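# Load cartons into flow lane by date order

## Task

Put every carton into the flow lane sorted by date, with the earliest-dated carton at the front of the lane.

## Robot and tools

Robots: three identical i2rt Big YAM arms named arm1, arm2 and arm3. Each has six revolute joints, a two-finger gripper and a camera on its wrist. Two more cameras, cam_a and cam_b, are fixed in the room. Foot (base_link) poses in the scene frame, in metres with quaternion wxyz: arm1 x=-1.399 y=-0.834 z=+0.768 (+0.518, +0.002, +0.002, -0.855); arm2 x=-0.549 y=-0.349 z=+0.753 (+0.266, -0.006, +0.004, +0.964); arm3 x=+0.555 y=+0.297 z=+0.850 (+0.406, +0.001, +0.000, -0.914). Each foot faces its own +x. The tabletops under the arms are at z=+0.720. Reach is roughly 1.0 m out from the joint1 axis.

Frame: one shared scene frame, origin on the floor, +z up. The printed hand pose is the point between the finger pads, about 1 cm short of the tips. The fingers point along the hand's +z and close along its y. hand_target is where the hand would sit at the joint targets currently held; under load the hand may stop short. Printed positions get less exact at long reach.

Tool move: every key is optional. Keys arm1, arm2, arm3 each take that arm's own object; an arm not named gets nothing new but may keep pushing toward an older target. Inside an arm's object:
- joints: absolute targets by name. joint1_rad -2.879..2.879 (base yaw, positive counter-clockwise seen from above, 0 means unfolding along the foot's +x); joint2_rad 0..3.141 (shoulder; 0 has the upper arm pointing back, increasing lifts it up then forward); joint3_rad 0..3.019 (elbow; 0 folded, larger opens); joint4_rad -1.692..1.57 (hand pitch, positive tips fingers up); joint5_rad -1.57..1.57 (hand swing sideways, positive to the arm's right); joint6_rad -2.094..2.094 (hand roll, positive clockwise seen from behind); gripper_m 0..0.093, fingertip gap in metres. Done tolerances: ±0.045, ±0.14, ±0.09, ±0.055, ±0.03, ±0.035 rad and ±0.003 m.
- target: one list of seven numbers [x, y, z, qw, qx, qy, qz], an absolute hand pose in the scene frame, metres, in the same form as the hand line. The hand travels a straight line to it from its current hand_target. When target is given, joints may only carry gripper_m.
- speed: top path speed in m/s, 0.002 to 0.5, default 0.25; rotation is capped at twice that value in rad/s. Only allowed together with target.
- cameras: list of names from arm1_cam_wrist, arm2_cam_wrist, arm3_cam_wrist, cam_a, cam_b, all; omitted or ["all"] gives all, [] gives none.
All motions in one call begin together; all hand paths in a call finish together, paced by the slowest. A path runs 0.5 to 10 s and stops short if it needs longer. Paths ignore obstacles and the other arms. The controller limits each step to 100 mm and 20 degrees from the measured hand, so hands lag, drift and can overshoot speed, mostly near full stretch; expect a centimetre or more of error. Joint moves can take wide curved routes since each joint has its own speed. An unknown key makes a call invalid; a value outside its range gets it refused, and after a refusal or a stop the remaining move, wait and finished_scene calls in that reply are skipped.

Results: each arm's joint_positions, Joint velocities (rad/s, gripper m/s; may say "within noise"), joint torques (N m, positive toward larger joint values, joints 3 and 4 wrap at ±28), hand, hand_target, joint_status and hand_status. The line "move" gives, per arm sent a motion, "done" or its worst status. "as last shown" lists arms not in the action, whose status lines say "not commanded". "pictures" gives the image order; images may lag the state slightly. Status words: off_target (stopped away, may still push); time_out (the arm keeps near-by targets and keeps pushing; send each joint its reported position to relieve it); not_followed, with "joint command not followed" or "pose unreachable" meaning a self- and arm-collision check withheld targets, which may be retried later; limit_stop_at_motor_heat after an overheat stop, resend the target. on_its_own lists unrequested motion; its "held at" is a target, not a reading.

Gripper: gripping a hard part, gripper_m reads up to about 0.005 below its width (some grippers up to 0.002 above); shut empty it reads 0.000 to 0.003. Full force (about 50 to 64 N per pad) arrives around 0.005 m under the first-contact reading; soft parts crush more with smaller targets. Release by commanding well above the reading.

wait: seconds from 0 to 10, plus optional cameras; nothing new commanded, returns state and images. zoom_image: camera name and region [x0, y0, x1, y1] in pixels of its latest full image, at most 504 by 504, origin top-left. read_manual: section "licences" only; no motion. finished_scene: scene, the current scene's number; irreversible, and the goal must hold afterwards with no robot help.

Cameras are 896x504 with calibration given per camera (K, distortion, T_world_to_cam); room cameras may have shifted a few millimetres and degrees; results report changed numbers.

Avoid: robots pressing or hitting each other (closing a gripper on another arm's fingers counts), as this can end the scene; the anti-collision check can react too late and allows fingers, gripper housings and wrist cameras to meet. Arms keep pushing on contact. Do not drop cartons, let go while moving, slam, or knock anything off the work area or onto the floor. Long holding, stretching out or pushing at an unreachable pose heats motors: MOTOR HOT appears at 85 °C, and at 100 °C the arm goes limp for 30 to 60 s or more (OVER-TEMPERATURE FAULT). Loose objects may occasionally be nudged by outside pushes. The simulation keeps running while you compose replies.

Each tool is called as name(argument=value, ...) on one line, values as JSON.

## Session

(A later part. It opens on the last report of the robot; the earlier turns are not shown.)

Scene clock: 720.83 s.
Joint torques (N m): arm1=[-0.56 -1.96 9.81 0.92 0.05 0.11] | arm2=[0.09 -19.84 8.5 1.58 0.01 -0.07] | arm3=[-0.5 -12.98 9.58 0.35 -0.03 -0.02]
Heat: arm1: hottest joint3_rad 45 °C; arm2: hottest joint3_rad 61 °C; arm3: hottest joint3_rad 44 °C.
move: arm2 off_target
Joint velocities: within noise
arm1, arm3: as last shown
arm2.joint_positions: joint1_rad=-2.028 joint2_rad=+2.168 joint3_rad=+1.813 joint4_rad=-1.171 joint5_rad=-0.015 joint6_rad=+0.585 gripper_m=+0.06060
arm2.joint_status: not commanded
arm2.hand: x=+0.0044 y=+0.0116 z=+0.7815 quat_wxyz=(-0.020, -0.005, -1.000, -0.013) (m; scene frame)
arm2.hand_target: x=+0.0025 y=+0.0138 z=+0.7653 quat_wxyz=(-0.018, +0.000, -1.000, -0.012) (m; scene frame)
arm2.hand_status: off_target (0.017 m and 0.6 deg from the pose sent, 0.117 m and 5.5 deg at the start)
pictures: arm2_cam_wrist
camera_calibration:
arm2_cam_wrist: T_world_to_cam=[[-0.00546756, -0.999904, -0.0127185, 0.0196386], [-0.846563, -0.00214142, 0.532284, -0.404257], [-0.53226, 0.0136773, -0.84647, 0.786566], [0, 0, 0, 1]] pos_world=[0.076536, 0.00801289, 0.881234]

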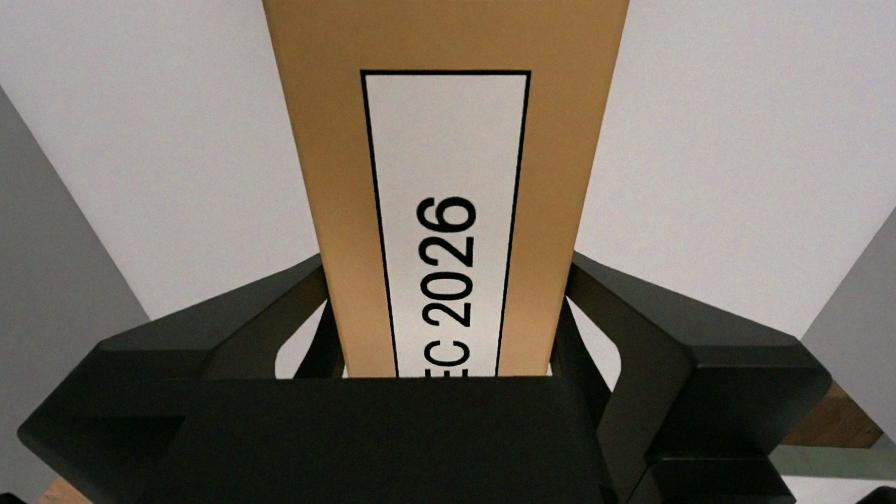

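move(arm2={"target": [0.003, 0.014, 0.93, 0.0183, 0.0, 0.9998, 0.0119], "joints": {"gripper_m": 0.093}, "speed": 0.3}, cameras=["arm2_cam_wrist", "arm3_cam_wrist"])

move(arm2={"target": [-0.3, 0.012, 0.93, 0.006, 0.0, 1.0, 0.004], "speed": 0.4}, cameras=["arm2_cam_wrist"])

Scene clock: 726.57 s.
Joint torques (N m): arm1=[-0.56 -1.9 9.81 0.91 0.05 0.11] | arm2=[-0.15 -18.84 14.27 -0.03 0.01 -0.11] | arm3=[-0.5 -12.86 9.58 0.36 -0.03 -0.03]
Heat: arm1: hottest joint3_rad 45 °C; arm2: hottest joint3_rad 61 °C; arm3: hottest joint3_rad 43 °C.
move: arm2 off_target
Joint velocities: within noise
arm1, arm3: as last shown
arm2.joint_positions: joint1_rad=-2.028 joint2_rad=+2.063 joint3_rad=+2.020 joint4_rad=-1.506 joint5_rad=-0.015 joint6_rad=+0.585 gripper_m=+0.09294
arm2.joint_status: all done
arm2.hand: x=-0.0076 y=+0.0063 z=+0.9240 quat_wxyz=(-0.010, -0.005, -1.000, -0.006) (m; scene frame)
arm2.hand_target: x=+0.0024 y=+0.0137 z=+0.9300 quat_wxyz=(-0.019, +0.000, -1.000, -0.012) (m; scene frame)
arm2.hand_status: off_target (0.014 m and 1.3 deg from the pose sent, 0.149 m and 0.6 deg at the start)
pictures: arm2_cam_wrist, arm3_cam_wrist
camera_calibration:
arm2_cam_wrist: T_world_to_cam=[[-0.00588333, -0.999983, 0.000236921, 0.00415108], [-0.835799, 0.00504744, 0.549012, -0.505707], [-0.549004, 0.003032, -0.835814, 0.891002], [0, 0, 0, 1]] pos_world=[0.0665187, 0.00400202, 1.02235]
arm3_cam_wrist: T_world_to_cam=[[-0.0197495, 0.999803, 0.00204929, -0.081978], [0.800856, 0.0145925, 0.598679, -0.772431], [0.598531, 0.0134648, -0.800986, 0.70292], [0, 0, 0, 1]] pos_world=[0.196268, 0.0837689, 1.02564]

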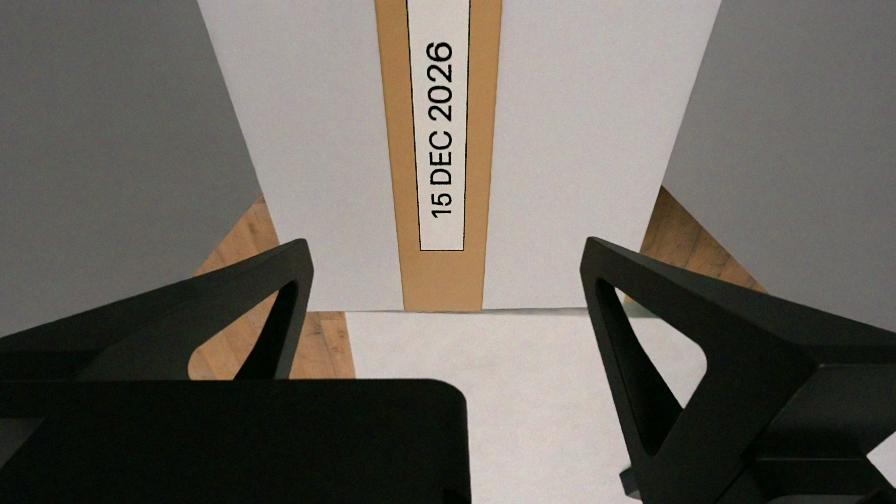

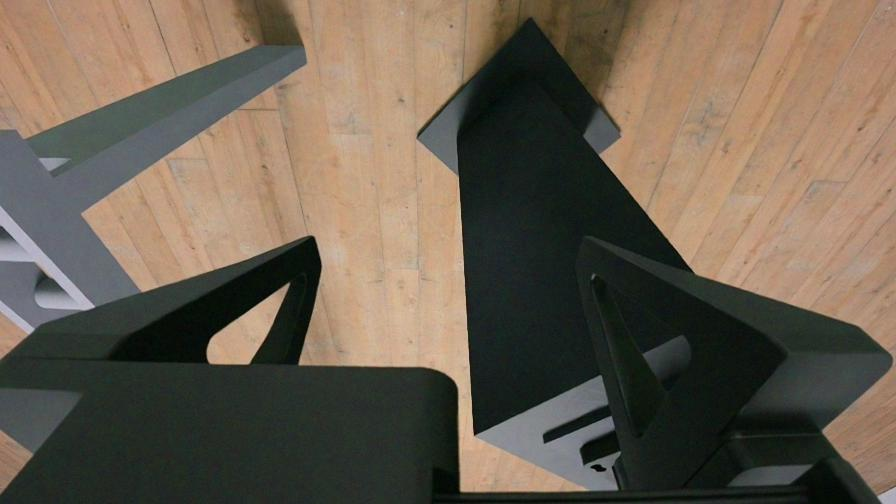

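Scene clock: 728.47 s.
Joint torques (N m): arm1=[-0.5 -1.79 9.81 0.91 0.05 0.11] | arm2=[0.21 -11.69 8.68 0.65 0.12 0.12] | arm3=[-0.5 -13.1 9.59 0.34 -0.02 -0.03]
Heat: arm1: hottest joint3_rad 45 °C; arm2: hottest joint3_rad 61 °C; arm3: hottest joint3_rad 43 °C.
move: arm2 done
Joint velocities: within noise
arm1, arm3: as last shown
arm2.joint_positions: joint1_rad=-1.648 joint2_rad=+1.498 joint3_rad=+1.279 joint4_rad=-1.329 joint5_rad=-0.011 joint6_rad=+0.948 gripper_m=+0.09294
arm2.joint_status: not commanded
arm2.hand: x=-0.2969 y=+0.0130 z=+0.9354 quat_wxyz=(-0.007, +0.003, -1.000, -0.006) (m; scene frame)
arm2.hand_target: x=-0.2999 y=+0.0119 z=+0.9300 quat_wxyz=(-0.006, +0.000, -1.000, -0.004) (m; scene frame)
arm2.hand_status: done (0.006 m and 0.4 deg from the pose sent, 0.293 m and 0.8 deg at the start)
pictures: arm2_cam_wrist
camera_calibration:
arm2_cam_wrist: T_world_to_cam=[[0.0108215, -0.999941, 0.000477737, 0.0138027], [-0.832244, -0.00874183, 0.554341, -0.757494], [-0.554304, -0.0063964, -0.83229, 0.736943], [0, 0, 0, 1]] pos_world=[-0.222078, 0.0118938, 1.03325]

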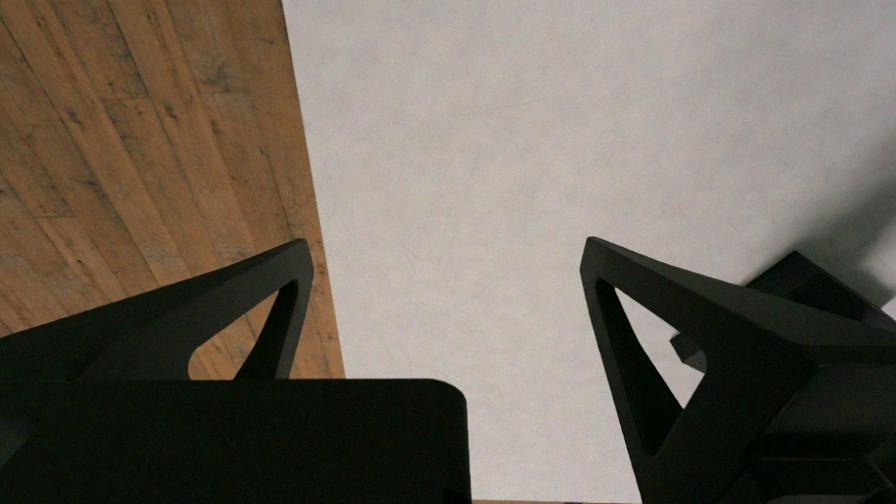

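move(arm3={"target": [0.012, 0.01, 0.787, 0.0, 1.0, 0.0, 0.0], "speed": 0.25}, arm2={"joints": {"joint1_rad": 2.262, "joint2_rad": 1.581, "joint3_rad": 1.355, "joint4_rad": -1.345, "joint5_rad": 0.0, "joint6_rad": -0.428}}, cameras=["arm3_cam_wrist", "arm2_cam_wrist"])

Scene clock: 742.40 s.
Joint torques (N m): arm1=[-0.5 -1.79 9.81 0.94 0.05 0.11] | arm2=[-0.03 -13.04 11.36 -0.1 -0.03 -0.11] | arm3=[-0.73 -24.29 12.48 0.08 0.19 -0.01]
Heat: arm1: hottest joint3_rad 46 °C; arm2: hottest joint3_rad 59 °C; arm3: hottest joint3_rad 43 °C.
move: arm2 done; arm3 off_target
Joint velocities: within noise
arm1: as last shown
arm2.joint_positions: joint1_rad=+2.261 joint2_rad=+1.585 joint3_rad=+1.335 joint4_rad=-1.336 joint5_rad=-0.001 joint6_rad=-0.419 gripper_m=+0.09305
arm2.joint_status: all done
arm2.hand: x=-0.4812 y=-0.8033 z=+0.9270 quat_wxyz=(+0.003, +0.480, +0.877, +0.004) (m; scene frame)
arm2.hand_target: x=-0.4803 y=-0.8075 z=+0.9361 quat_wxyz=(+0.007, +0.475, +0.880, -0.003) (m; scene frame)
arm2.hand_status: not commanded
arm3.joint_positions: joint1_rad=-0.340 joint2_rad=+2.170 joint3_rad=+1.555 joint4_rad=-0.961 joint5_rad=-0.002 joint6_rad=+0.496 gripper_m=+0.09291
arm3.joint_status: not commanded
arm3.hand: x=+0.0252 y=+0.0112 z=+0.7877 quat_wxyz=(+0.001, -1.000, +0.000, -0.004) (m; scene frame)
arm3.hand_target: x=+0.0123 y=+0.0103 z=+0.7871 quat_wxyz=(+0.000, -1.000, +0.000, +0.000) (m; scene frame)
arm3.hand_status: off_target (0.013 m and 0.5 deg from the pose sent, 0.305 m and 2.1 deg at the start)
pictures: arm2_cam_wrist, arm3_cam_wrist
camera_calibration:
arm2_cam_wrist: T_world_to_cam=[[-0.83966, -0.543098, 0.00388538, -0.845846], [-0.446508, 0.694365, 0.564348, -0.1723], [-0.309194, 0.472125, -0.825528, 1.1186], [0, 0, 0, 1]] pos_world=[-0.441291, -0.867859, 1.02396]
arm3_cam_wrist: T_world_to_cam=[[0.0161616, 0.999869, -0.00127353, -0.00967343], [0.798475, -0.0121397, 0.601906, -0.492198], [0.601811, -0.0107447, -0.798566, 0.737065], [0, 0, 0, 1]] pos_world=[-0.0504104, 0.0116165, 0.884839]

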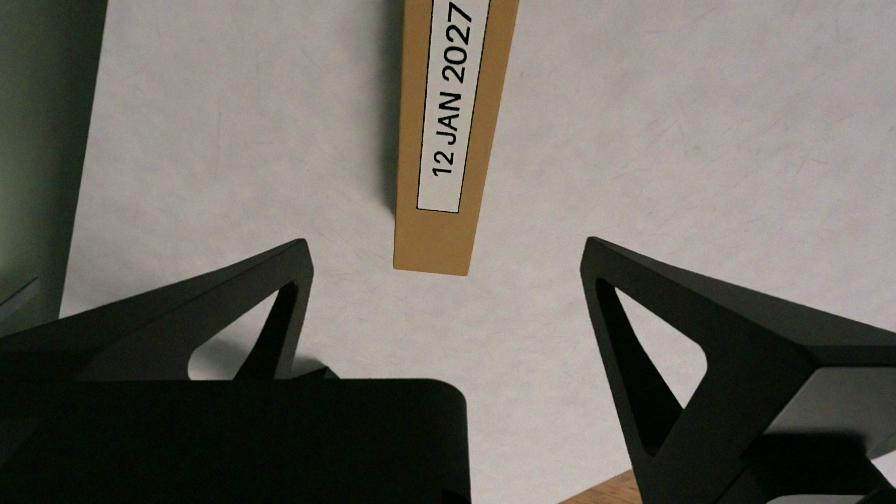

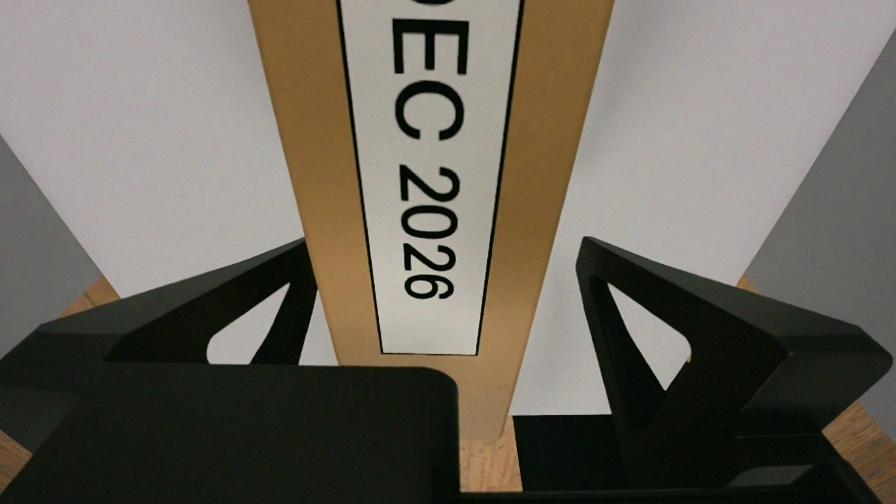

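move(arm3={"joints": {"gripper_m": 0.05}}, arm2={"target": [-0.470, -0.833, 0.749, 0.0, 0.527, 0.8499, 0.0], "speed": 0.25}, cameras=["arm3_cam_wrist", "arm2_cam_wrist"])

move(arm3={"target": [0.02, 0.012, 0.93, 0.02, 1.0, 0.0, 0.0], "speed": 0.25}, arm2={"joints": {"gripper_m": 0.05}}, cameras=["arm3_cam_wrist", "arm2_cam_wrist"])

Scene clock: 772.10 s.
Joint torques (N m): arm1=[-0.56 -1.85 9.8 0.92 0.05 0.11] | arm2=[0.56 -13.98 7.92 0.79 0.03 0.09] | arm3=[-0.56 -24.47 12.56 0.08 0.19 -0.01]
Heat: arm1: hottest joint3_rad 46 °C; arm2: hottest joint3_rad 56 °C; arm3: hottest joint3_rad 44 °C.
move: arm2 done; arm3 off_target
Joint velocities: within noise
arm1: as last shown
arm2.joint_positions: joint1_rad=+2.265 joint2_rad=+1.846 joint3_rad=+1.188 joint4_rad=-0.919 joint5_rad=+0.005 joint6_rad=-0.308 gripper_m=+0.09305
arm2.joint_status: not commanded
arm2.hand: x=-0.4744 y=-0.8343 z=+0.7563 quat_wxyz=(+0.003, +0.526, +0.850, -0.002) (m; scene frame)
arm2.hand_target: x=-0.4700 y=-0.8329 z=+0.7490 quat_wxyz=(+0.000, +0.527, +0.850, +0.000) (m; scene frame)
arm2.hand_status: done (0.009 m and 0.4 deg from the pose sent, 0.181 m and 6.3 deg at the start)
arm3.joint_positions: joint1_rad=-0.340 joint2_rad=+2.170 joint3_rad=+1.555 joint4_rad=-0.962 joint5_rad=-0.002 joint6_rad=+0.496 gripper_m=+0.05821
arm3.joint_status: gripper_m off_target (ended at +0.05825, target +0.05000)
arm3.hand: x=+0.0252 y=+0.0112 z=+0.7877 quat_wxyz=(+0.001, -1.000, +0.000, -0.004) (m; scene frame)
arm3.hand_target: x=+0.0123 y=+0.0103 z=+0.7871 quat_wxyz=(+0.000, -1.000, +0.000, +0.000) (m; scene frame)
arm3.hand_status: not commanded
pictures: arm2_cam_wrist, arm3_cam_wrist
camera_calibration:
arm2_cam_wrist: T_world_to_cam=[[-0.892929, -0.450013, 0.0128637, -0.81074], [-0.366554, 0.743322, 0.559563, 0.0311158], [-0.261372, 0.494935, -0.828688, 1.03856], [0, 0, 0, 1]] pos_world=[-0.441077, -0.901993, 0.853663]
arm3_cam_wrist: T_world_to_cam=[[0.0157637, 0.999875, -0.00106563, -0.00987963], [0.798311, -0.0119442, 0.602127, -0.492483], [0.602039, -0.0103425, -0.7984, 0.736865], [0, 0, 0, 1]] pos_world=[-0.0503107, 0.0116171, 0.88484]

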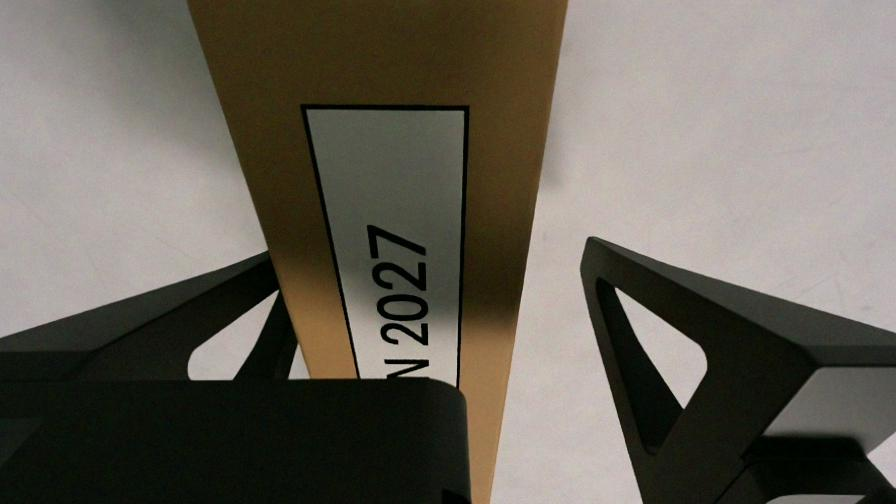

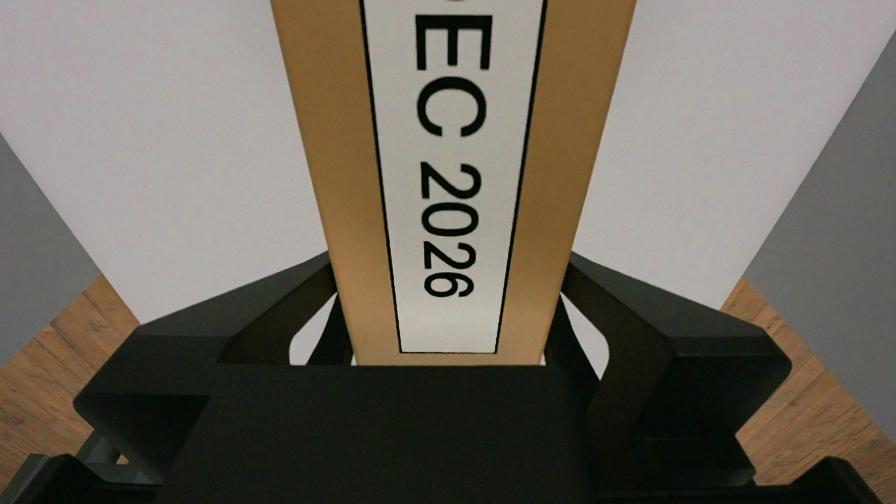

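Scene clock: 773.60 s.
Joint torques (N m): arm1=[-0.56 -1.9 9.81 0.94 0.05 0.11] | arm2=[0.38 -13.86 7.87 0.72 0.05 0.07] | arm3=[-0.79 -25.35 14.79 0.1 0.01 -0.03]
Heat: arm1: hottest joint3_rad 46 °C; arm2: hottest joint3_rad 56 °C; arm3: hottest joint3_rad 44 °C.
move: arm2 off_target; arm3 off_target
Joint velocities: within noise
arm1.joint_positions: joint1_rad=+0.817 joint2_rad=+0.702 joint3_rad=+1.193 joint4_rad=-1.291 joint5_rad=+0.002 joint6_rad=-0.007 gripper_m=+0.09299
arm1.joint_status: not commanded
arm1.hand: x=-1.3066 y=-1.1053 z=+1.1970 quat_wxyz=(-0.305, -0.535, -0.757, +0.217) (m; scene frame)
arm1.hand_target: x=-1.3118 y=-1.1047 z=+1.1995 quat_wxyz=(-0.304, -0.544, -0.751, +0.218) (m; scene frame)
arm1.hand_status: not commanded
arm2.joint_positions: joint1_rad=+2.269 joint2_rad=+1.846 joint3_rad=+1.188 joint4_rad=-0.919 joint5_rad=+0.005 joint6_rad=-0.305 gripper_m=+0.06054
arm2.joint_status: gripper_m off_target (ended at +0.06057, target +0.05000)
arm2.hand: x=-0.4725 y=-0.8340 z=+0.7563 quat_wxyz=(+0.003, +0.526, +0.851, -0.002) (m; scene frame)
arm2.hand_target: x=-0.4701 y=-0.8328 z=+0.7490 quat_wxyz=(+0.000, +0.527, +0.850, +0.000) (m; scene frame)
arm2.hand_status: not commanded
arm3.joint_positions: joint1_rad=-0.343 joint2_rad=+1.994 joint3_rad=+1.612 joint4_rad=-1.219 joint5_rad=-0.032 joint6_rad=+0.490 gripper_m=+0.05821
arm3.joint_status: not commanded
arm3.hand: x=+0.0404 y=+0.0156 z=+0.9089 quat_wxyz=(-0.007, -1.000, -0.001, -0.022) (m; scene frame)
arm3.hand_target: x=+0.0210 y=+0.0128 z=+0.9302 quat_wxyz=(-0.020, -1.000, +0.000, +0.000) (m; scene frame)
arm3.hand_status: off_target (0.030 m and 2.9 deg from the pose sent, 0.142 m and 2.4 deg at the start)
pictures: arm2_cam_wrist, arm3_cam_wrist
camera_calibration:
arm2_cam_wrist: T_world_to_cam=[[-0.89226, -0.451347, 0.0125777, -0.809529], [-0.367848, 0.742783, 0.559429, 0.0305752], [-0.261839, 0.49453, -0.828783, 1.03837], [0, 0, 0, 1]] pos_world=[-0.439177, -0.901594, 0.853662]
arm3_cam_wrist: T_world_to_cam=[[0.0135528, 0.999777, -0.0161879, -0.00055659], [0.776389, -0.000319827, 0.630254, -0.602333], [0.630109, -0.0211098, -0.77622, 0.80347], [0, 0, 0, 1]] pos_world=[-0.0386215, 0.0173249, 1.00328]

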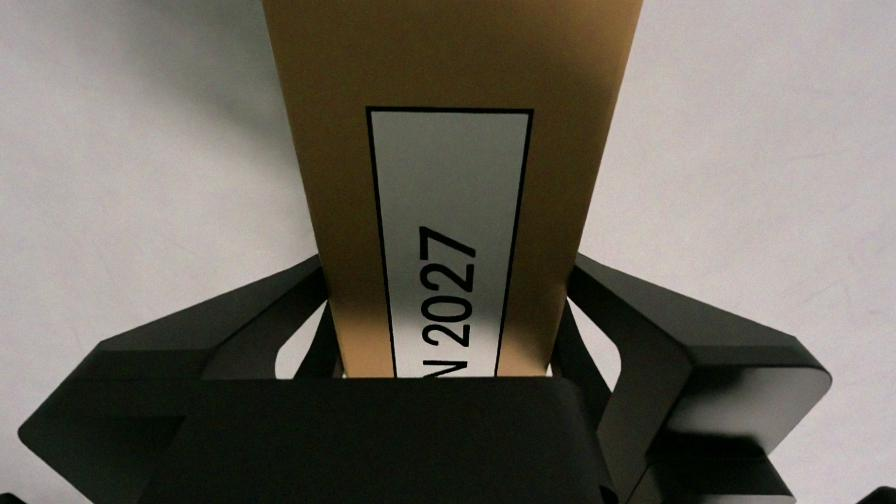

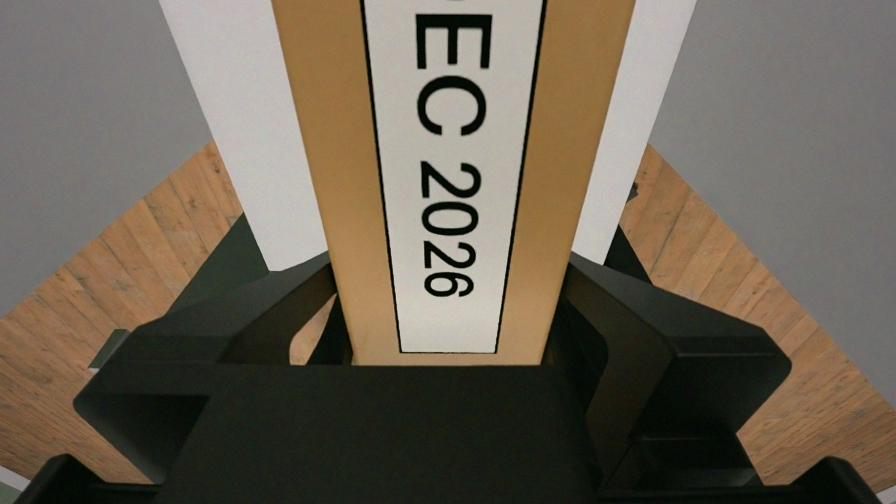

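move(arm3={"target": [0.31, 0.12, 0.94, 0.01, 1.0, 0.0, 0.0], "speed": 0.4}, arm2={"target": [-0.470, -0.833, 0.93, 0.0, 0.527, 0.8499, 0.0], "speed": 0.35}, cameras=["arm3_cam_wrist"])

move(arm3={"joints": {"joint1_rad": 0.853, "joint2_rad": 2.097, "joint3_rad": 1.749, "joint4_rad": -1.219, "joint5_rad": 0.0, "joint6_rad": 1.686}}, arm2={"joints": {"joint1_rad": -1.66, "joint2_rad": 1.504, "joint3_rad": 1.31, "joint4_rad": -1.346, "joint5_rad": 0.0, "joint6_rad": 0.964}}, cameras=["arm3_cam_wrist", "arm2_cam_wrist"])

Scene clock: 780.83 s.
Joint torques (N m): arm1=[-0.56 -1.9 9.81 0.94 0.05 0.11] | arm2=[0.56 -13.1 14.79 -0.31 0.01 0.09] | arm3=[1.32 -11.58 10.32 0.14 0.24 0.14]
Heat: arm1: hottest joint3_rad 46 °C; arm2: hottest joint3_rad 56 °C; arm3: hottest joint3_rad 46 °C.
move: arm2 off_target; arm3 done
Joint velocities: within noise
arm1: as last shown
arm2.joint_positions: joint1_rad=+2.269 joint2_rad=+1.652 joint3_rad=+1.364 joint4_rad=-1.347 joint5_rad=+0.005 joint6_rad=-0.305 gripper_m=+0.06054
arm2.joint_status: not commanded
arm2.hand: x=-0.4772 y=-0.8124 z=+0.9079 quat_wxyz=(-0.016, +0.526, +0.850, +0.020) (m; scene frame)
arm2.hand_target: x=-0.4703 y=-0.8315 z=+0.9302 quat_wxyz=(+0.001, +0.527, +0.850, +0.000) (m; scene frame)
arm2.hand_status: off_target (0.031 m and 2.9 deg from the pose sent, 0.174 m and 0.5 deg at the start)
arm3.joint_positions: joint1_rad=-0.227 joint2_rad=+1.247 joint3_rad=+0.748 joint4_rad=-1.079 joint5_rad=-0.020 joint6_rad=+0.612 gripper_m=+0.05821
arm3.joint_status: not commanded
arm3.hand: x=+0.3107 y=+0.1237 z=+0.9321 quat_wxyz=(-0.006, -1.000, +0.002, -0.010) (m; scene frame)
arm3.hand_target: x=+0.3100 y=+0.1200 z=+0.9400 quat_wxyz=(-0.010, -1.000, +0.000, +0.000) (m; scene frame)
arm3.hand_status: done (0.009 m and 1.2 deg from the pose sent, 0.291 m and 2.5 deg at the start)
pictures: arm3_cam_wrist
camera_calibration:
arm3_cam_wrist: T_world_to_cam=[[0.01907, 0.999712, -0.014556, -0.115173], [0.791376, -0.0061952, 0.611298, -0.813022], [0.611032, -0.0231767, -0.791266, 0.673636], [0, 0, 0, 1]] pos_world=[0.233989, 0.125716, 1.02835]

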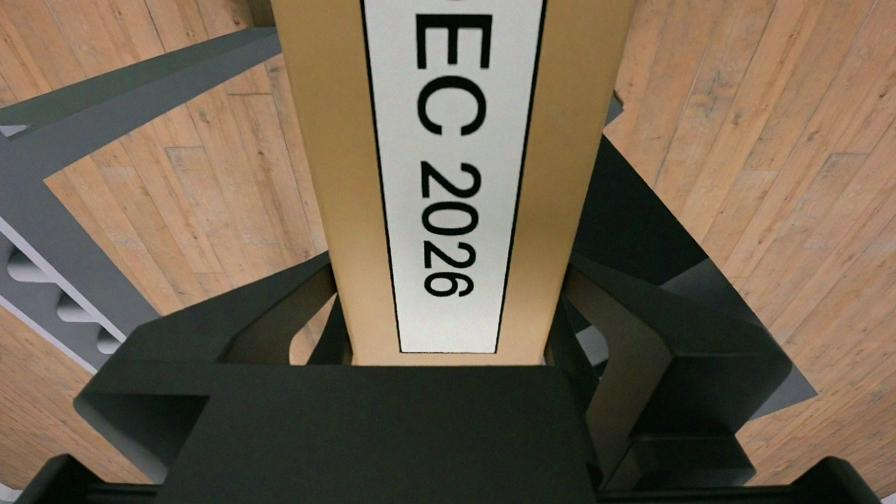

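Scene clock: 783.67 s.
Joint torques (N m): arm1=[-0.56 -1.85 9.83 0.94 0.05 0.11] | arm2=[-0.21 -13.57 9.42 -0.09 -0.04 0.08] | arm3=[-0.03 -26.93 14.63 -0.12 0.31 0.17]
Heat: arm1: hottest joint3_rad 46 °C; arm2: hottest joint3_rad 56 °C; arm3: hottest joint3_rad 46 °C.
move: arm2 done; arm3 done
Joint velocities: within noise
arm1: as last shown
arm2.joint_positions: joint1_rad=-1.659 joint2_rad=+1.521 joint3_rad=+1.316 joint4_rad=-1.337 joint5_rad=+0.003 joint6_rad=+0.954 gripper_m=+0.06050
arm2.joint_status: all done
arm2.hand: x=-0.2843 y=+0.0183 z=+0.9397 quat_wxyz=(-0.014, -0.006, -1.000, -0.005) (m; scene frame)
arm2.hand_target: x=-0.2874 y=+0.0142 z=+0.9449 quat_wxyz=(-0.014, -0.011, -1.000, -0.007) (m; scene frame)
arm2.hand_status: not commanded
arm3.joint_positions: joint1_rad=+0.854 joint2_rad=+2.101 joint3_rad=+1.695 joint4_rad=-1.210 joint5_rad=-0.005 joint6_rad=+1.676 gripper_m=+0.05822
arm3.joint_status: all done
arm3.hand: x=+0.6276 y=-0.3100 z=+0.8764 quat_wxyz=(+0.023, -1.000, -0.007, -0.001) (m; scene frame)
arm3.hand_target: x=+0.6284 y=-0.3289 z=+0.8978 quat_wxyz=(-0.002, -1.000, -0.002, -0.001) (m; scene frame)
arm3.hand_status: not commanded
pictures: arm2_cam_wrist, arm3_cam_wrist
camera_calibration:
arm2_cam_wrist: T_world_to_cam=[[-0.00653931, -0.999975, 0.00279854, 0.0118134], [-0.840337, 0.00701226, 0.542018, -0.740368], [-0.542024, 0.00119271, -0.840362, 0.758467], [0, 0, 0, 1]] pos_world=[-0.210974, 0.0161001, 1.03865]
arm3_cam_wrist: T_world_to_cam=[[0.00241159, 0.999071, 0.0430386, 0.271335], [0.802246, -0.0276266, 0.596354, -1.03285], [0.596989, 0.0330893, -0.801567, 0.461086], [0, 0, 0, 1]] pos_world=[0.552682, -0.314874, 0.973858]

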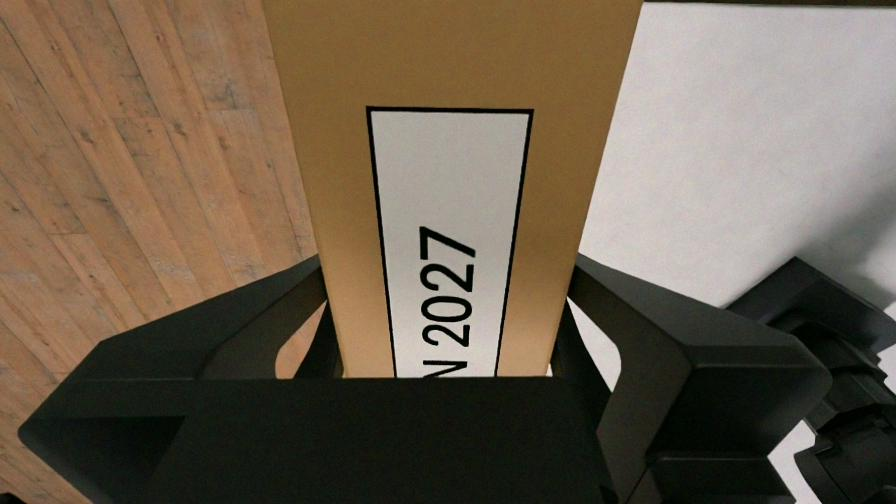

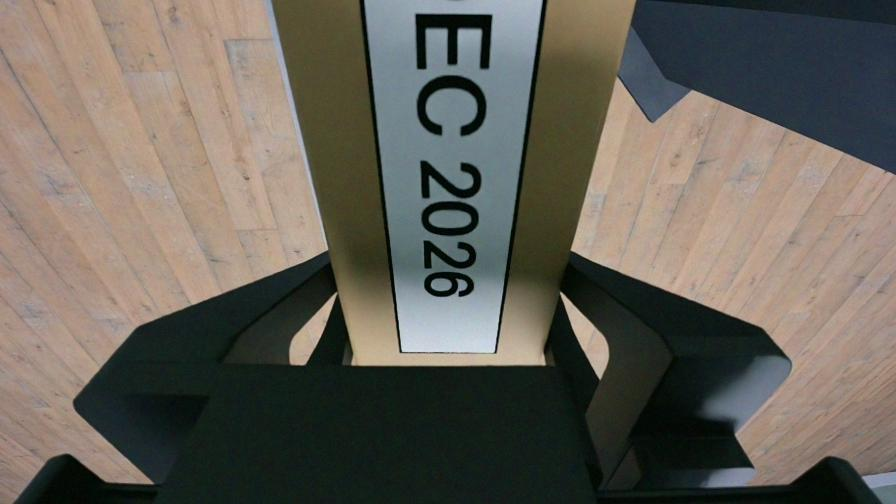

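move(arm3={"target": [0.635, -0.336, 0.80, 0.015, 0.9992, 0.0, -0.033], "speed": 0.2}, arm2={"target": [0.003, 0.014, 0.9, 0.01, 0.0, 1.0, 0.006], "speed": 0.3}, cameras=["arm3_cam_wrist", "arm2_cam_wrist"])

move(arm3={"target": [0.635, -0.336, 0.768, 0.01, 0.9992, 0.0, -0.033], "speed": 0.12}, arm2={"target": [0.005, 0.014, 0.765, 0.0183, 0.0, 0.9998, 0.0119], "speed": 0.15}, cameras=["arm3_cam_wrist", "arm2_cam_wrist", "cam_b"])

Scene clock: 791.33 s.
Joint torques (N m): arm1=[-0.67 -1.9 9.83 0.91 0.06 0.11] | arm2=[-0.03 -20.95 15.61 -0.29 -0.09 -0.11] | arm3=[0.73 -26.87 9.91 0.58 0.41 0.14]
Heat: arm1: hottest joint3_rad 46 °C; arm2: hottest joint3_rad 56 °C; arm3: hottest joint3_rad 46 °C.
move: arm2 off_target; arm3 done
Joint velocities: within noise
arm1: as last shown
arm2.joint_positions: joint1_rad=-2.030 joint2_rad=+2.094 joint3_rad=+1.951 joint4_rad=-1.458 joint5_rad=-0.011 joint6_rad=+0.587 gripper_m=+0.06050
arm2.joint_status: not commanded
arm2.hand: x=-0.0123 y=+0.0006 z=+0.8786 quat_wxyz=(+0.011, -0.008, -1.000, +0.009) (m; scene frame)
arm2.hand_target: x=+0.0016 y=+0.0130 z=+0.9003 quat_wxyz=(-0.011, +0.000, -1.000, -0.006) (m; scene frame)
arm2.hand_status: off_target (0.030 m and 3.1 deg from the pose sent, 0.290 m and 0.8 deg at the start)
arm3.joint_positions: joint1_rad=+0.872 joint2_rad=+2.215 joint3_rad=+1.677 joint4_rad=-1.022 joint5_rad=+0.064 joint6_rad=+1.708 gripper_m=+0.05822
arm3.joint_status: not commanded
arm3.hand: x=+0.6299 y=-0.3325 z=+0.8016 quat_wxyz=(-0.010, -0.999, +0.000, +0.030) (m; scene frame)
arm3.hand_target: x=+0.6349 y=-0.3359 z=+0.8000 quat_wxyz=(-0.015, -0.999, +0.000, +0.033) (m; scene frame)
arm3.hand_status: done (0.006 m and 0.7 deg from the pose sent, 0.081 m and 5.9 deg at the start)
pictures: arm2_cam_wrist, arm3_cam_wrist
camera_calibration:
arm2_cam_wrist: T_world_to_cam=[[-0.00982766, -0.999442, 0.0319145, -0.0295527], [-0.812265, 0.0265935, 0.582683, -0.513918], [-0.583206, -0.0201966, -0.812073, 0.829226], [0, 0, 0, 1]] pos_world=[0.0658819, 0.000878239, 0.973787]
arm3_cam_wrist: T_world_to_cam=[[0.0153573, 0.999602, -0.0236566, 0.342608], [0.837532, 0.0000635012, 0.546388, -0.96365], [0.546172, -0.0282042, -0.837198, 0.440747], [0, 0, 0, 1]] pos_world=[0.561102, -0.32998, 0.903624]

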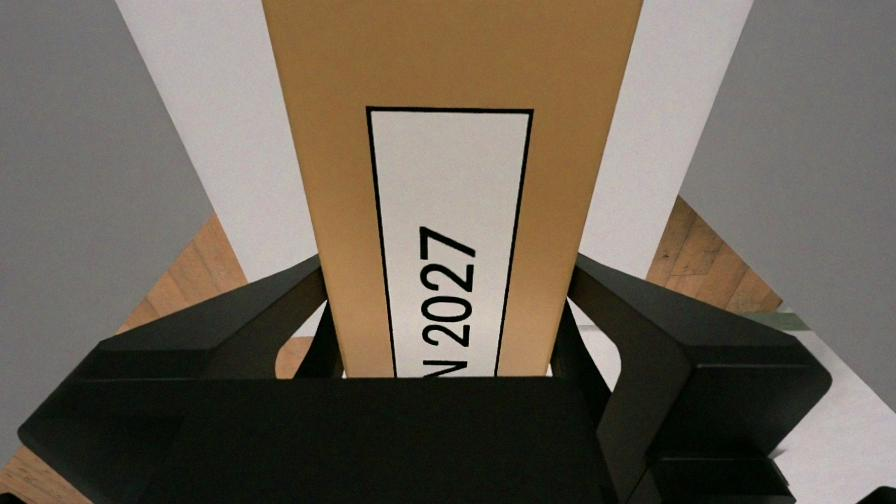

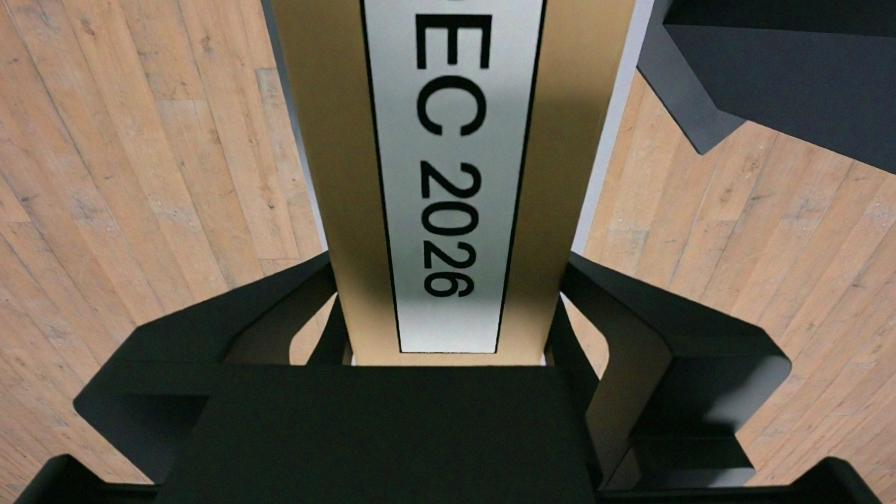

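Scene clock: 792.77 s.
Joint torques (N m): arm1=[-0.5 -1.85 9.81 0.92 0.05 0.11] | arm2=[0.03 -20.01 8.75 1.46 0.03 -0.1] | arm3=[0.73 -25.7 9.61 0.68 0.24 0.08]
Heat: arm1: hottest joint3_rad 46 °C; arm2: hottest joint3_rad 56 °C; arm3: hottest joint3_rad 46 °C.
move: arm2 off_target; arm3 off_target
Joint velocities: within noise
arm1: as last shown
arm2.joint_positions: joint1_rad=-2.030 joint2_rad=+2.173 joint3_rad=+1.818 joint4_rad=-1.172 joint5_rad=-0.015 joint6_rad=+0.586 gripper_m=+0.06050
arm2.joint_status: not commanded
arm2.hand: x=+0.0057 y=+0.0113 z=+0.7798 quat_wxyz=(-0.019, -0.006, -1.000, -0.013) (m; scene frame)
arm2.hand_target: x=+0.0047 y=+0.0137 z=+0.7652 quat_wxyz=(-0.018, +0.000, -1.000, -0.012) (m; scene frame)
arm2.hand_status: off_target (0.015 m and 0.7 deg from the pose sent, 0.116 m and 4.2 deg at the start)
arm3.joint_positions: joint1_rad=+0.872 joint2_rad=+2.249 joint3_rad=+1.677 joint4_rad=-0.982 joint5_rad=+0.068 joint6_rad=+1.712 gripper_m=+0.05822
arm3.joint_status: not commanded
arm3.hand: x=+0.6300 y=-0.3358 z=+0.7807 quat_wxyz=(-0.013, -0.999, +0.002, +0.031) (m; scene frame)
arm3.hand_target: x=+0.6350 y=-0.3357 z=+0.7683 quat_wxyz=(-0.010, -0.999, +0.000, +0.033) (m; scene frame)
arm3.hand_status: off_target (0.014 m and 0.5 deg from the pose sent, 0.034 m and 0.3 deg at the start)
pictures: arm2_cam_wrist, arm3_cam_wrist, cam_b
camera_calibration:
arm2_cam_wrist: T_world_to_cam=[[-0.00773565, -0.999894, -0.0123058, 0.0190386], [-0.845771, -0.0000231372, 0.533546, -0.403221], [-0.53349, 0.0145352, -0.845681, 0.785241], [0, 0, 0, 1]] pos_world=[0.0780336, 0.00761359, 0.879435]
arm3_cam_wrist: T_world_to_cam=[[0.0195048, 0.999366, -0.0297893, 0.347424], [0.838938, -0.000151335, 0.544226, -0.951625], [0.543877, -0.0356064, -0.838409, 0.423024], [0, 0, 0, 1]] pos_world=[0.561505, -0.332285, 0.882917]

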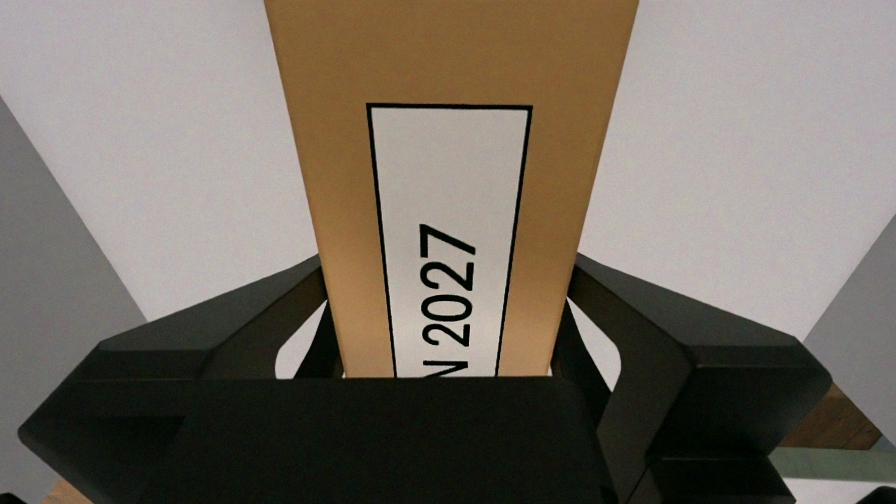

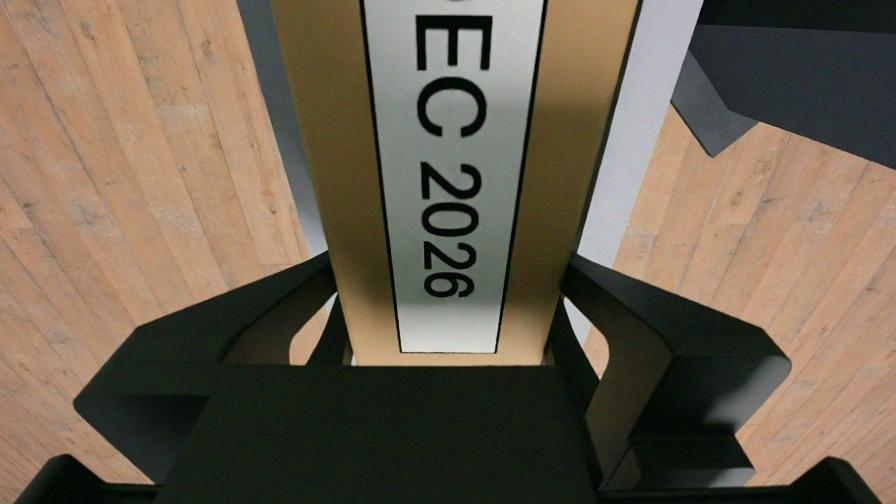

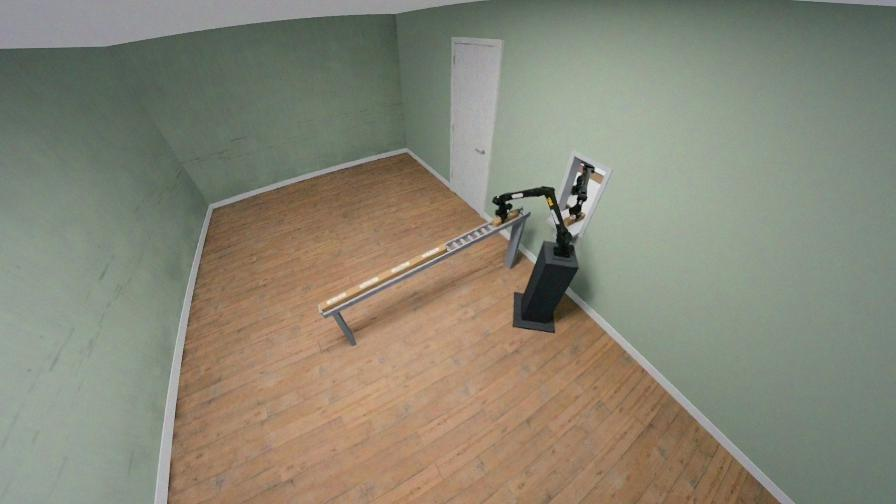

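move(arm3={"joints": {"gripper_m": 0.072}}, arm2={"target": [0.003, 0.014, 0.93, 0.0183, 0.0, 0.9998, 0.0119], "joints": {"gripper_m": 0.093}, "speed": 0.3}, cameras=["arm3_cam_wrist", "arm2_cam_wrist"])

move(arm3={"target": [0.635, -0.338, 0.90, 0.01, 0.9992, 0.0, -0.033], "speed": 0.3}, arm2={"target": [-0.3, 0.012, 0.93, 0.006, 0.0, 1.0, 0.004], "speed": 0.4}, cameras=["arm3_cam_wrist", "arm2_cam_wrist", "cam_b"])

Scene clock: 798.00 s.
Joint torques (N m): arm1=[-0.62 -1.9 9.81 0.92 0.05 0.11] | arm2=[-0.09 -18.67 14.16 -0.03 0.02 -0.11] | arm3=[0.91 -25.52 9.66 0.62 0.25 0.11]
Heat: arm1: hottest joint3_rad 46 °C; arm2: hottest joint3_rad 56 °C; arm3: hottest joint3_rad 46 °C.
move: arm2 off_target; arm3 done
Joint velocities: within noise
arm1: as last shown
arm2.joint_positions: joint1_rad=-2.030 joint2_rad=+2.063 joint3_rad=+2.020 joint4_rad=-1.506 joint5_rad=-0.015 joint6_rad=+0.586 gripper_m=+0.09294
arm2.joint_status: all done
arm2.hand: x=-0.0071 y=+0.0056 z=+0.9242 quat_wxyz=(-0.010, -0.006, -1.000, -0.007) (m; scene frame)
arm2.hand_target: x=+0.0024 y=+0.0136 z=+0.9300 quat_wxyz=(-0.019, +0.000, -1.000, -0.012) (m; scene frame)
arm2.hand_status: off_target (0.014 m and 1.3 deg from the pose sent, 0.150 m and 0.7 deg at the start)
arm3.joint_positions: joint1_rad=+0.872 joint2_rad=+2.249 joint3_rad=+1.677 joint4_rad=-0.980 joint5_rad=+0.068 joint6_rad=+1.713 gripper_m=+0.07194
arm3.joint_status: all done
arm3.hand: x=+0.6301 y=-0.3362 z=+0.7807 quat_wxyz=(-0.014, -0.999, +0.003, +0.031) (m; scene frame)
arm3.hand_target: x=+0.6350 y=-0.3357 z=+0.7683 quat_wxyz=(-0.010, -0.999, +0.000, +0.033) (m; scene frame)
arm3.hand_status: not commanded
pictures: arm2_cam_wrist, arm3_cam_wrist
camera_calibration:
arm2_cam_wrist: T_world_to_cam=[[-0.00822236, -0.999966, -0.000343802, 0.00390695], [-0.835895, 0.00668456, 0.548848, -0.505141], [-0.548827, 0.00480021, -0.835922, 0.891593], [0, 0, 0, 1]] pos_world=[0.0671178, 0.00300363, 1.02255]
arm3_cam_wrist: T_world_to_cam=[[0.0198836, 0.9993, -0.0316778, 0.349152], [0.838752, 0.000571956, 0.544513, -0.951562], [0.54415, -0.0373967, -0.838154, 0.421901], [0, 0, 0, 1]] pos_world=[0.561605, -0.332586, 0.882816]

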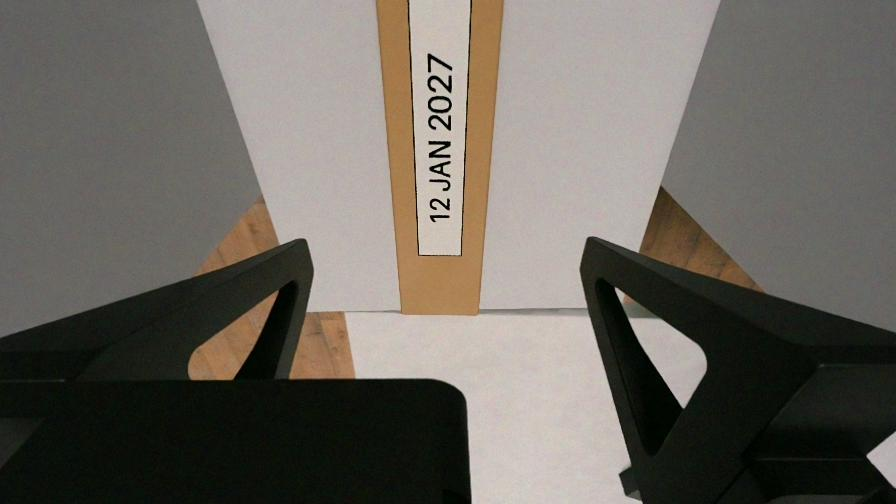

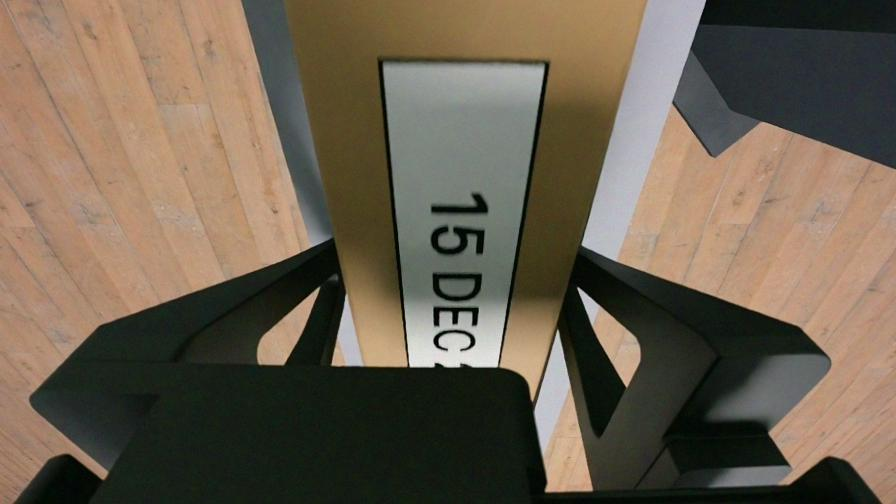

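Scene clock: 799.90 s.
Joint torques (N m): arm1=[-0.56 -1.9 9.83 0.94 0.05 0.11] | arm2=[0.21 -11.69 8.68 0.75 0.13 0.11] | arm3=[0.67 -26.05 13.72 -0.08 0.24 0.1]
Heat: arm1: hottest joint3_rad 46 °C; arm2: hottest joint3_rad 56 °C; arm3: hottest joint3_rad 46 °C.
move: arm2 done; arm3 off_target
Joint velocities: within noise
arm1: as last shown
arm2.joint_positions: joint1_rad=-1.648 joint2_rad=+1.498 joint3_rad=+1.279 joint4_rad=-1.329 joint5_rad=-0.011 joint6_rad=+0.948 gripper_m=+0.09294
arm2.joint_status: not commanded
arm2.hand: x=-0.2969 y=+0.0130 z=+0.9354 quat_wxyz=(-0.007, +0.003, -1.000, -0.006) (m; scene frame)
arm2.hand_target: x=-0.2999 y=+0.0119 z=+0.9300 quat_wxyz=(-0.006, +0.000, -1.000, -0.004) (m; scene frame)
arm2.hand_status: done (0.006 m and 0.4 deg from the pose sent, 0.293 m and 0.9 deg at the start)
arm3.joint_positions: joint1_rad=+0.872 joint2_rad=+2.107 joint3_rad=+1.745 joint4_rad=-1.221 joint5_rad=+0.068 joint6_rad=+1.713 gripper_m=+0.07195
arm3.joint_status: not commanded
arm3.hand: x=+0.6284 y=-0.3261 z=+0.8906 quat_wxyz=(+0.002, -0.999, +0.002, +0.034) (m; scene frame)
arm3.hand_target: x=+0.6350 y=-0.3375 z=+0.9002 quat_wxyz=(-0.010, -0.999, +0.000, +0.033) (m; scene frame)
arm3.hand_status: off_target (0.017 m and 1.4 deg from the pose sent, 0.120 m and 0.6 deg at the start)
pictures: arm2_cam_wrist, arm3_cam_wrist, cam_b
camera_calibration:
arm2_cam_wrist: T_world_to_cam=[[0.0108215, -0.999941, 0.000477737, 0.0138027], [-0.832244, -0.00874183, 0.554341, -0.757494], [-0.554304, -0.0063964, -0.83229, 0.736943], [0, 0, 0, 1]] pos_world=[-0.222078, 0.0118938, 1.03325]
arm3_cam_wrist: T_world_to_cam=[[0.0198235, 0.999803, -0.000455166, 0.314868], [0.841326, -0.0164354, 0.540277, -1.0134], [0.540164, -0.0110931, -0.841487, 0.529381], [0, 0, 0, 1]] pos_world=[0.560406, -0.325589, 0.993128]

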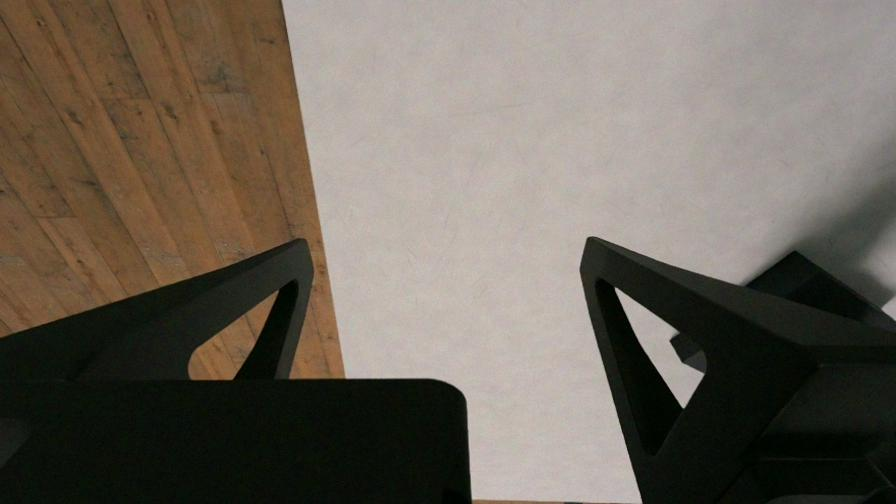

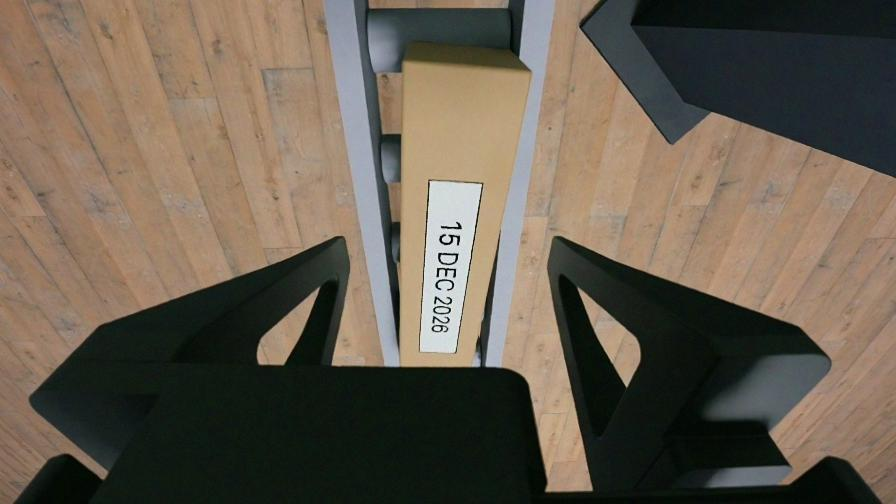

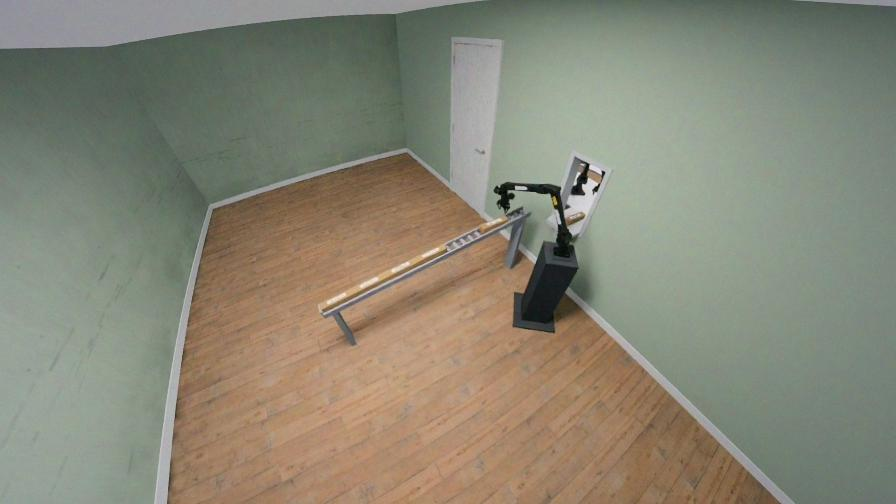

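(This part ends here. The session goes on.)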